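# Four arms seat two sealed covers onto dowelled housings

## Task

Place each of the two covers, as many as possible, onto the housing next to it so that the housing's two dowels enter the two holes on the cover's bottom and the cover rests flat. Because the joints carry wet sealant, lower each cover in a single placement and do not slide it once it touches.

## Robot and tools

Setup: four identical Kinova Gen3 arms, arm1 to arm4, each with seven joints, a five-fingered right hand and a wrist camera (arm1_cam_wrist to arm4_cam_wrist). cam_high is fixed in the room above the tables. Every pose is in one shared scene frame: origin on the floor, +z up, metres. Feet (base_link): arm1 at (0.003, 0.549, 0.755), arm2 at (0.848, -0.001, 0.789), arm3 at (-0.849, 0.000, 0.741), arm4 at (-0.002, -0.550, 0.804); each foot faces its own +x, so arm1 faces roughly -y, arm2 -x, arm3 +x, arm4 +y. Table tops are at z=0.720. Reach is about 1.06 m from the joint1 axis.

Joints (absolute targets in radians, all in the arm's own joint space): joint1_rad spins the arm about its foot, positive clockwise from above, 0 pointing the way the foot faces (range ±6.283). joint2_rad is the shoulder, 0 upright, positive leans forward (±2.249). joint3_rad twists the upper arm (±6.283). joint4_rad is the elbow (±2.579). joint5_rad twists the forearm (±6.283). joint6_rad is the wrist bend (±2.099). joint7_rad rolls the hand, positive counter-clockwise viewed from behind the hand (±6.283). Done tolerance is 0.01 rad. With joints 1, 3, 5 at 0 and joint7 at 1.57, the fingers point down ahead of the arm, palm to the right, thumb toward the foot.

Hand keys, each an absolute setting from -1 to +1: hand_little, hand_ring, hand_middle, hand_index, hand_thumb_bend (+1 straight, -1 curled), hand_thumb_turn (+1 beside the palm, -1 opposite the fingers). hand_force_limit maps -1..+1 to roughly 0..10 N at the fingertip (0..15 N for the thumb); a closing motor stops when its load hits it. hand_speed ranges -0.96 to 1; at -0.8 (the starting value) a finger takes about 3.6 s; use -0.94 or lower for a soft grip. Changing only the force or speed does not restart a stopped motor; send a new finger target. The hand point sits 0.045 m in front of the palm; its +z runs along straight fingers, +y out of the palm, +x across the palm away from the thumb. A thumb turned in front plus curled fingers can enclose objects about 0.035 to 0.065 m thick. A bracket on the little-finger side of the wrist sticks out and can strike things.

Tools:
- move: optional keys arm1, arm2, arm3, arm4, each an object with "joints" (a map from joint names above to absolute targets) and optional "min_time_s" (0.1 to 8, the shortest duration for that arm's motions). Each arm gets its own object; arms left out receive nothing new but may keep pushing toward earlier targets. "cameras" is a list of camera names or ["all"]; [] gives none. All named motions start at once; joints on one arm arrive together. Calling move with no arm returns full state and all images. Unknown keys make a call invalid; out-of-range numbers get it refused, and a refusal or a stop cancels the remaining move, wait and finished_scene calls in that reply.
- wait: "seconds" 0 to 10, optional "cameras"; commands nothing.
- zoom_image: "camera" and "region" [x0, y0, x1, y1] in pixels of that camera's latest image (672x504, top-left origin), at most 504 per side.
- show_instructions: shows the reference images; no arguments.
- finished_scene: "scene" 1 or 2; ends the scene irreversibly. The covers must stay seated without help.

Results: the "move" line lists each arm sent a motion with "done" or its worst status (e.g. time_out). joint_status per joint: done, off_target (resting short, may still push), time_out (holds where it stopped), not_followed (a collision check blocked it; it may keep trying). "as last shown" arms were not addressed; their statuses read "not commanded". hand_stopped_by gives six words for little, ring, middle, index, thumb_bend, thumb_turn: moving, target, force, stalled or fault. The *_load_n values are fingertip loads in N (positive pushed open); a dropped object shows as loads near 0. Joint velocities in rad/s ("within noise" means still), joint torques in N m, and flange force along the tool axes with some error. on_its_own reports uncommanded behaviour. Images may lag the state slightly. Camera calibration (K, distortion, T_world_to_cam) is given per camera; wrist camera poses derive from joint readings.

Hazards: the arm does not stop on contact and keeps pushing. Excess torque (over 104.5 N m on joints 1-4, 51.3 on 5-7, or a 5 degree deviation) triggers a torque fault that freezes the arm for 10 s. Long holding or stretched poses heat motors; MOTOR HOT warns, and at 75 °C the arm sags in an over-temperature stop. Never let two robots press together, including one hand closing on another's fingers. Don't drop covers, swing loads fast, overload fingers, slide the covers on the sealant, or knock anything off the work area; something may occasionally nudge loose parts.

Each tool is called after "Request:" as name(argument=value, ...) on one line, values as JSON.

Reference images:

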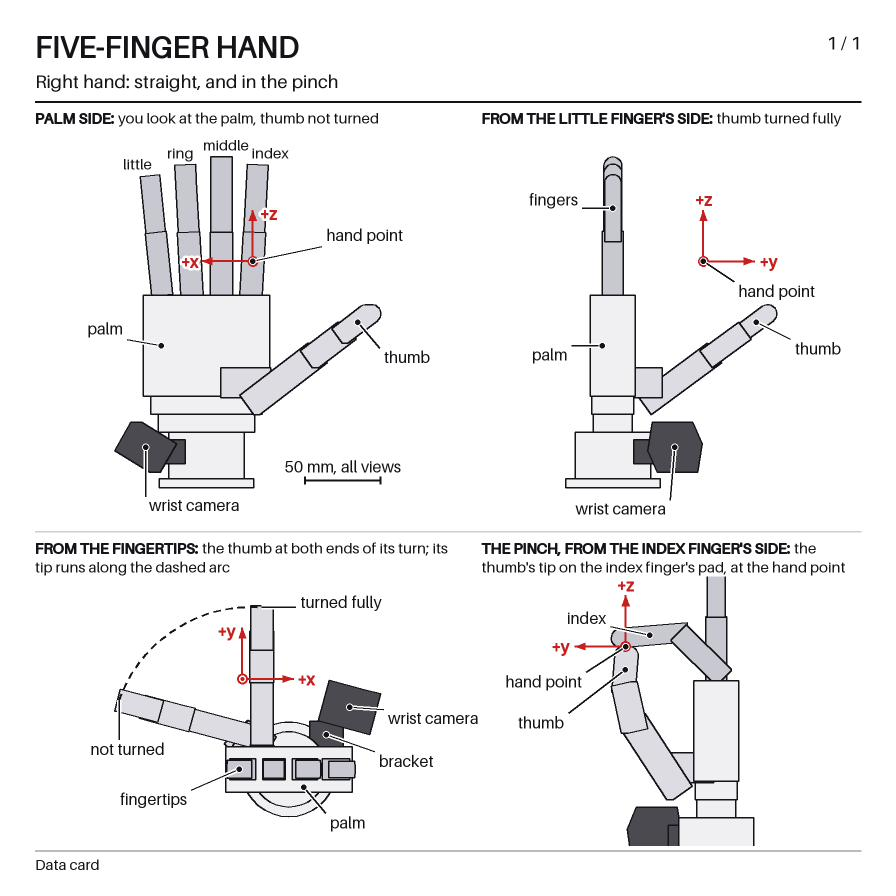

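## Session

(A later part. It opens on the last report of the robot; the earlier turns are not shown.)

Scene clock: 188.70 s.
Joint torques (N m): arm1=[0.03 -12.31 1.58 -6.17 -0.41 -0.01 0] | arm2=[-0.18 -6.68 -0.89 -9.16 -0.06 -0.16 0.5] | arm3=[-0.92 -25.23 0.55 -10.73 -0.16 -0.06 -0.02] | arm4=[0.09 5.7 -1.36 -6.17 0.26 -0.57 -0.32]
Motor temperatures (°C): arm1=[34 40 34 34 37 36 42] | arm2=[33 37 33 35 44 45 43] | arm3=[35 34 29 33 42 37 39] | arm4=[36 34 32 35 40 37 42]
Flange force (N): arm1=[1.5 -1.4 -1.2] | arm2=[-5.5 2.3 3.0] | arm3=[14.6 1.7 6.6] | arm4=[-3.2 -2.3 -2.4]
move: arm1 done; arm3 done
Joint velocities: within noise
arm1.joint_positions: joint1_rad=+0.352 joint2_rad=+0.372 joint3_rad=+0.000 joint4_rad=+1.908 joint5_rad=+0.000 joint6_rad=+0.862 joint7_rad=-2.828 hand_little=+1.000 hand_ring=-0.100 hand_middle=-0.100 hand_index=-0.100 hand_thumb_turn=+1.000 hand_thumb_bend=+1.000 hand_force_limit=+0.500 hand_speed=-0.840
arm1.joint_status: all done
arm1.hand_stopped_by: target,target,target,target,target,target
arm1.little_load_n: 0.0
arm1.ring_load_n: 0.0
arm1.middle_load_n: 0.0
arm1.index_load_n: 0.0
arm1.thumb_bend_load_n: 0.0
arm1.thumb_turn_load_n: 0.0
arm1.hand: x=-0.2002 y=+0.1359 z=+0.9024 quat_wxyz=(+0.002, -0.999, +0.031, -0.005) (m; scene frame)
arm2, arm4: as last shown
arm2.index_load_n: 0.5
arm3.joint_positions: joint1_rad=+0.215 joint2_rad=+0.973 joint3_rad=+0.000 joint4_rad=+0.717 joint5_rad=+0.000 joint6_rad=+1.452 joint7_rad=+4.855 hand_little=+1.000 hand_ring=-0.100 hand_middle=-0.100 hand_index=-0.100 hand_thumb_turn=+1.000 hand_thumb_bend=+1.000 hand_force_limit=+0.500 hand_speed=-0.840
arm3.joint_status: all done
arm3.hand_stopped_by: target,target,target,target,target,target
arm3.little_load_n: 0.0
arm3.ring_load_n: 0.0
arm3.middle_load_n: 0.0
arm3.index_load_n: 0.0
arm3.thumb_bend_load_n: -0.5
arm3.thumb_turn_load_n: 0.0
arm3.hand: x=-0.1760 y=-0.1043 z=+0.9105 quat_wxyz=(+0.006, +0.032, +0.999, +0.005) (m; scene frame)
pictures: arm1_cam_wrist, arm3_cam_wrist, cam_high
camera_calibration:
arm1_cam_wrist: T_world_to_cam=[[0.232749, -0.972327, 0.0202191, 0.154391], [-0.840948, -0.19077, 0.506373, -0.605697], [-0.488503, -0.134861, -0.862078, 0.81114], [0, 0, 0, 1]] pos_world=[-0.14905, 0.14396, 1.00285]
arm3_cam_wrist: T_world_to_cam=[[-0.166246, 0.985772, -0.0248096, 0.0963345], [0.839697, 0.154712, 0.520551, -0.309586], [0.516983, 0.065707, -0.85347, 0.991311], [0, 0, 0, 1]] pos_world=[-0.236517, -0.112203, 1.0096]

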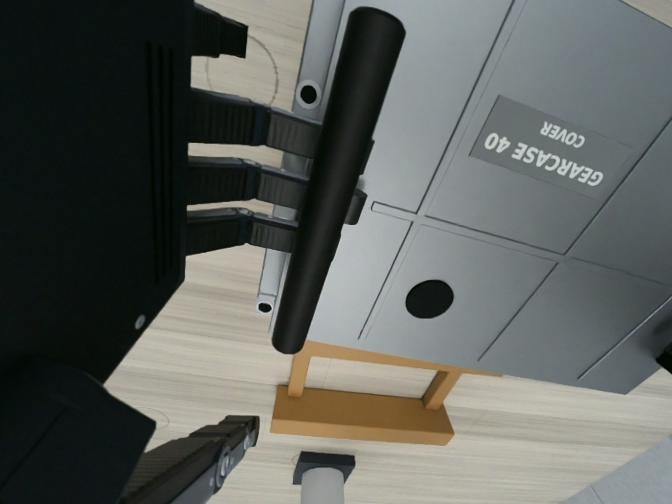

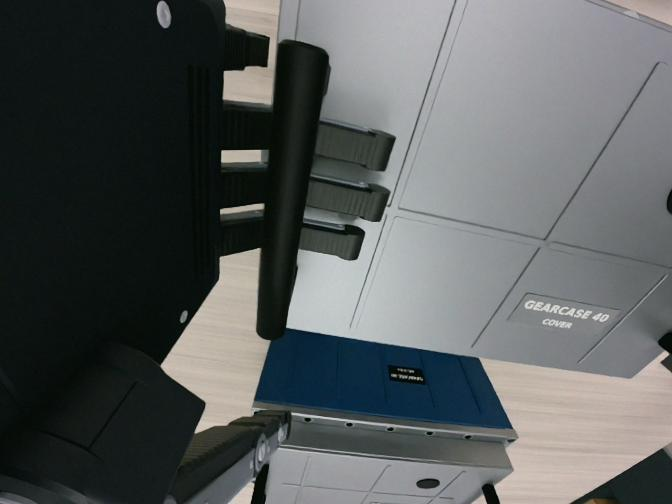

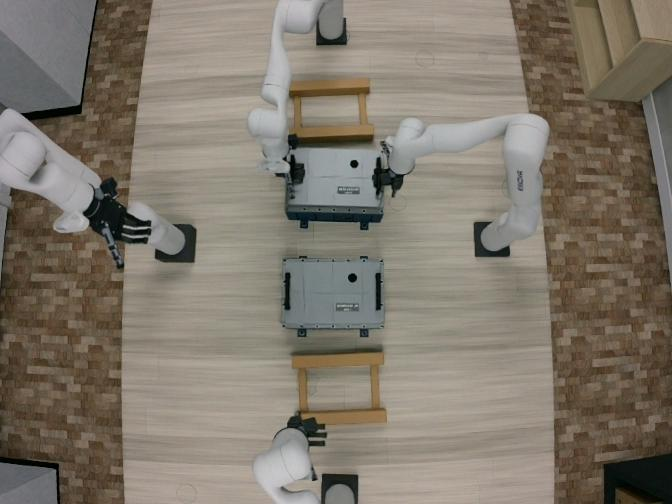

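Request:
move(arm1={"joints":{"hand_ring":0.0,"hand_middle":0.0,"hand_index":0.0}}, arm3={"joints":{"hand_ring":0.0,"hand_middle":0.0,"hand_index":0.0}}, cameras=[])

Request:
move(arm1={"joints":{"joint1_rad":0.4186,"joint2_rad":0.2479,"joint4_rad":2.1010,"joint6_rad":0.7927,"joint7_rad":-2.7615},"min_time_s":2.0}, arm3={"joints":{"joint1_rad":0.3178,"joint2_rad":1.0358,"joint4_rad":0.5829,"joint6_rad":1.5229,"joint7_rad":4.9583},"min_time_s":2.0}, cameras=["arm1_cam_wrist","arm3_cam_wrist","cam_high"])

Request:
zoom_image(camera="cam_high", region=[270, 130, 400, 240])

Request:
zoom_image(camera="cam_high", region=[270, 240, 400, 350])

Scene clock: 191.57 s.
Joint torques (N m): arm1=[0.62 4.98 2.18 1.42 0.19 -0.54 -0.1] | arm2=[-0.17 -6.81 -0.84 -9.17 0 -0.21 0.52] | arm3=[-0.92 -25.09 0.56 -10.76 -0.15 0.02 -0.05] | arm4=[0.06 5.7 -1.35 -6.17 0.27 -0.56 -0.36]
Motor temperatures (°C): arm1=[34 40 34 34 37 36 42] | arm2=[33 37 33 34 44 45 43] | arm3=[35 34 29 33 42 37 39] | arm4=[36 34 32 35 40 37 42]
Flange force (N): arm1=[5.8 -9.0 -42.6] | arm2=[-5.3 2.0 2.9] | arm3=[15.7 1.8 6.8] | arm4=[-3.2 -2.2 -2.4]
move: arm1 off_target; arm3 done
Joint velocities: within noise
arm1.joint_positions: joint1_rad=+0.352 joint2_rad=+0.372 joint3_rad=+0.000 joint4_rad=+1.908 joint5_rad=+0.000 joint6_rad=+0.862 joint7_rad=-2.828 hand_little=+1.000 hand_ring=-0.018 hand_middle=-0.032 hand_index=-0.025 hand_thumb_turn=+1.000 hand_thumb_bend=+1.000 hand_force_limit=+0.500 hand_speed=-0.840
arm1.joint_status: hand_middle off_target (ended at -0.032, target +0.000); hand_index off_target (ended at -0.025, target +0.000); the others done
arm1.hand_stopped_by: target,stalled,stalled,stalled,target,target
arm1.little_load_n: 0.0
arm1.ring_load_n: -18.0
arm1.middle_load_n: -19.5
arm1.index_load_n: -20.5
arm1.thumb_bend_load_n: 0.0
arm1.thumb_turn_load_n: 0.0
arm1.hand: x=-0.2002 y=+0.1359 z=+0.9024 quat_wxyz=(+0.002, -0.999, +0.031, -0.005) (m; scene frame)
arm2: as last shown
arm2.index_load_n: 0.0
arm3.joint_positions: joint1_rad=+0.215 joint2_rad=+0.973 joint3_rad=+0.000 joint4_rad=+0.717 joint5_rad=+0.000 joint6_rad=+1.452 joint7_rad=+4.855 hand_little=+1.000 hand_ring=+0.000 hand_middle=+0.000 hand_index=+0.000 hand_thumb_turn=+1.000 hand_thumb_bend=+1.000 hand_force_limit=+0.500 hand_speed=-0.840
arm3.joint_status: all done
arm3.hand_stopped_by: target,target,target,target,target,target
arm3.little_load_n: 0.5
arm3.ring_load_n: 0.0
arm3.middle_load_n: 0.0
arm3.index_load_n: 0.0
arm3.thumb_bend_load_n: 0.0
arm3.thumb_turn_load_n: 0.0
arm3.hand: x=-0.1760 y=-0.1043 z=+0.9105 quat_wxyz=(+0.006, +0.032, +0.999, +0.005) (m; scene frame)
arm4.joint_positions: joint1_rad=+0.600 joint2_rad=-0.700 joint3_rad=+0.000 joint4_rad=+1.600 joint5_rad=+0.000 joint6_rad=+1.900 joint7_rad=-2.551 hand_little=+1.000 hand_ring=-0.150 hand_middle=-0.150 hand_index=-0.150 hand_thumb_turn=+1.000 hand_thumb_bend=+1.000 hand_force_limit=+0.500 hand_speed=-0.800
arm4.joint_status: not commanded
arm4.hand_stopped_by: target,target,target,target,target,target
arm4.little_load_n: 0.0
arm4.ring_load_n: 0.0
arm4.middle_load_n: 0.0
arm4.index_load_n: 0.5
arm4.thumb_bend_load_n: 0.0
arm4.thumb_turn_load_n: 0.0
arm4.hand: x=+0.0950 y=-0.4405 z=+1.3250 quat_wxyz=(-0.100, -0.021, -0.985, -0.138) (m; scene frame)
pictures: none
No camera images: "cameras" was empty.

Scene clock: 193.87 s.
Joint torques (N m): arm1=[0.03 -9.82 1.5 -5.83 -0.4 -0.01 0.01] | arm2=[-0.16 -6.71 -0.82 -9.17 -0.01 -0.21 0.52] | arm3=[-0.93 -25.92 0.51 -10.82 -0.23 -0.04 -0.03] | arm4=[0.12 5.72 -1.27 -6.22 0.26 -0.55 -0.33]
Motor temperatures (°C): arm1=[34 40 34 34 37 36 42] | arm2=[33 37 33 34 44 45 43] | arm3=[35 34 29 33 42 37 39] | arm4=[36 34 32 35 40 37 42]
Flange force (N): arm1=[2.0 -1.0 -1.1] | arm2=[-5.5 2.1 2.9] | arm3=[18.2 4.3 7.6] | arm4=[-3.0 -2.2 -2.1]
move: arm1 done; arm3 done
Joint velocities: within noise
arm1.joint_positions: joint1_rad=+0.419 joint2_rad=+0.248 joint3_rad=+0.000 joint4_rad=+2.101 joint5_rad=+0.000 joint6_rad=+0.793 joint7_rad=-2.762 hand_little=+1.000 hand_ring=-0.017 hand_middle=-0.031 hand_index=-0.023 hand_thumb_turn=+1.000 hand_thumb_bend=+1.000 hand_force_limit=+0.500 hand_speed=-0.840
arm1.joint_status: all done
arm1.hand_stopped_by: target,stalled,stalled,stalled,target,target
arm1.little_load_n: 0.0
arm1.ring_load_n: 0.0
arm1.middle_load_n: 0.0
arm1.index_load_n: 0.0
arm1.thumb_bend_load_n: 0.0
arm1.thumb_turn_load_n: 0.0
arm1.hand: x=-0.1958 y=+0.2059 z=+0.9026 quat_wxyz=(+0.002, -0.999, +0.031, -0.005) (m; scene frame)
arm2, arm4: as last shown
arm3.joint_positions: joint1_rad=+0.318 joint2_rad=+1.036 joint3_rad=+0.000 joint4_rad=+0.583 joint5_rad=+0.000 joint6_rad=+1.523 joint7_rad=+4.958 hand_little=+1.000 hand_ring=+0.000 hand_middle=+0.000 hand_index=+0.000 hand_thumb_turn=+1.000 hand_thumb_bend=+1.000 hand_force_limit=+0.500 hand_speed=-0.840
arm3.joint_status: all done
arm3.hand_stopped_by: target,target,target,target,target,target
arm3.little_load_n: -0.5
arm3.ring_load_n: 0.0
arm3.middle_load_n: 0.0
arm3.index_load_n: 0.0
arm3.thumb_bend_load_n: 0.0
arm3.thumb_turn_load_n: 0.0
arm3.hand: x=-0.1806 y=-0.1742 z=+0.9096 quat_wxyz=(+0.006, +0.032, +0.999, +0.005) (m; scene frame)
arm4.index_load_n: 0.0
pictures: arm1_cam_wrist, arm3_cam_wrist, cam_high
camera_calibration:
arm1_cam_wrist: T_world_to_cam=[[0.232666, -0.972345, 0.0202674, 0.22137], [-0.840971, -0.190676, 0.506371, -0.588766], [-0.488503, -0.13486, -0.862078, 0.822902], [0, 0, 0, 1]] pos_world=[-0.14465, 0.213961, 1.00305]
arm3_cam_wrist: T_world_to_cam=[[-0.166246, 0.985772, -0.0248096, 0.164455], [0.839697, 0.154712, 0.520551, -0.294492], [0.516983, 0.065707, -0.85347, 0.997599], [0, 0, 0, 1]] pos_world=[-0.241117, -0.182103, 1.0088]

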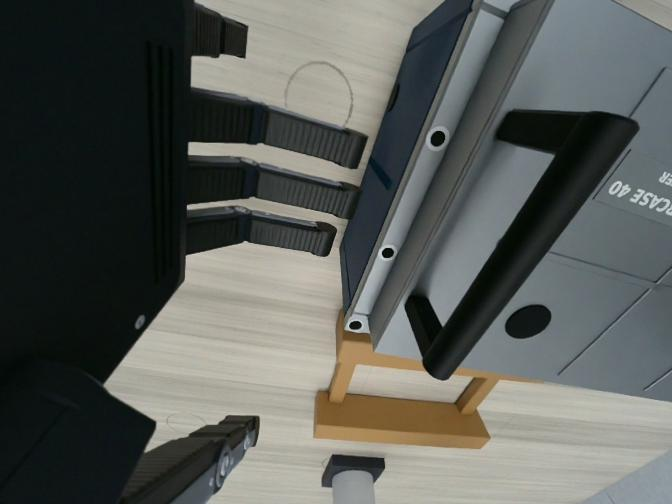

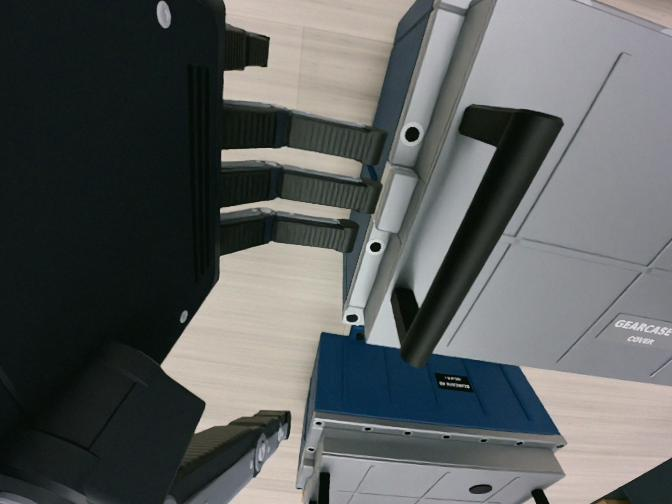

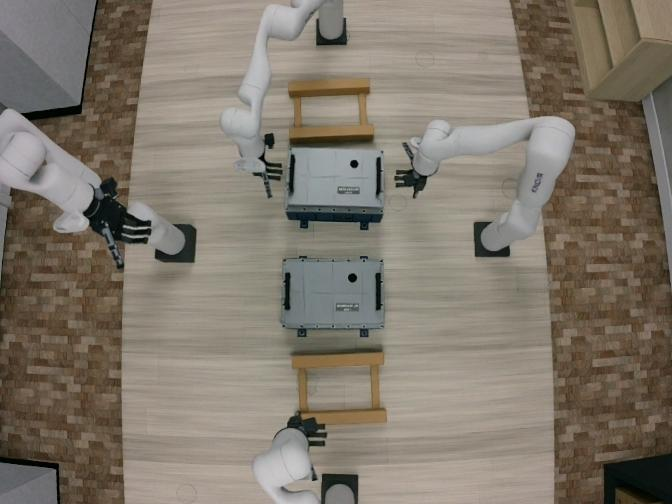

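Scaled by 3.877 from the camera's 672x504 image, which has a finer 960x720 frame.

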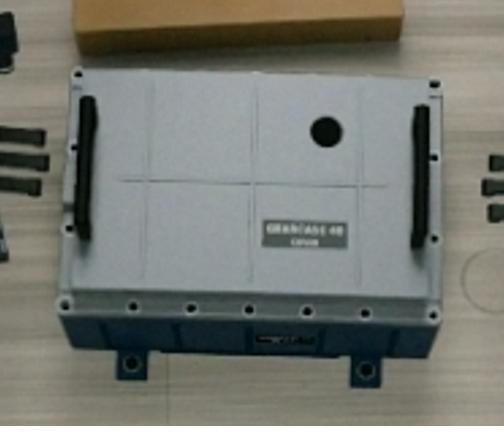

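Scaled by 3.877 from the camera's 672x504 image, which has a finer 960x720 frame.

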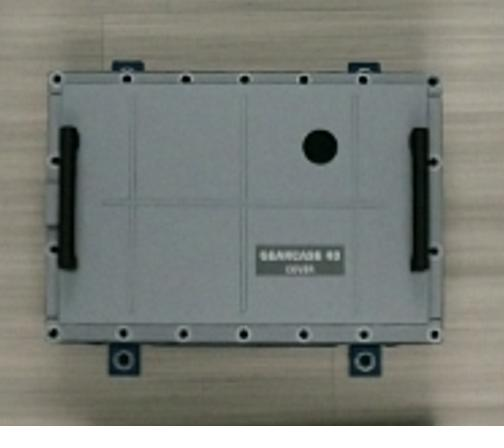

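Request:
zoom_image(camera="arm1_cam_wrist", region=[320, 0, 520, 340])

Request:
zoom_image(camera="arm3_cam_wrist", region=[330, 0, 530, 340])

Request:
zoom_image(camera="arm3_cam_wrist", region=[300, 320, 580, 500])

Scaled by 1.482 from the camera's 672x504 image, which has a finer 960x720 frame.

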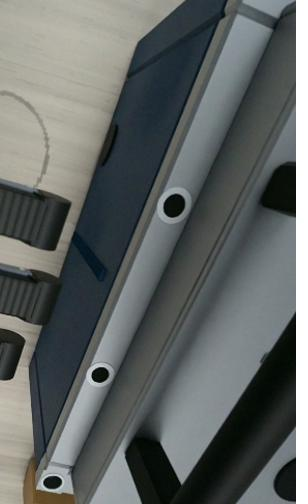

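Scaled by 1.482 from the camera's 672x504 image, which has a finer 960x720 frame.

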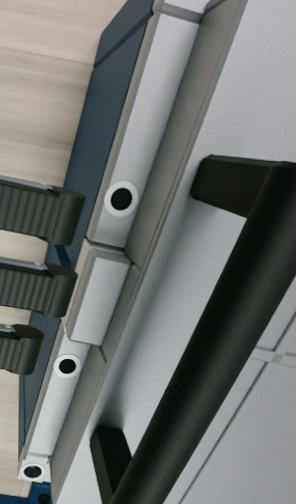

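Scaled by 1.800 from the camera's 672x504 image, which has a finer 960x720 frame.

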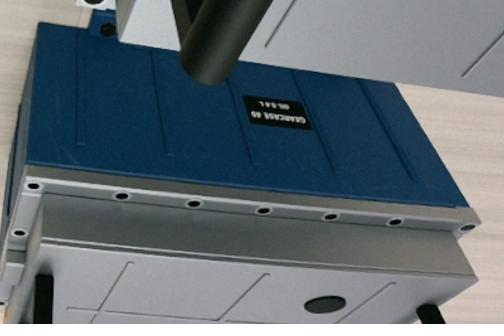

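Request:
finished_scene(scene=2)

The scene is finished: the task was done.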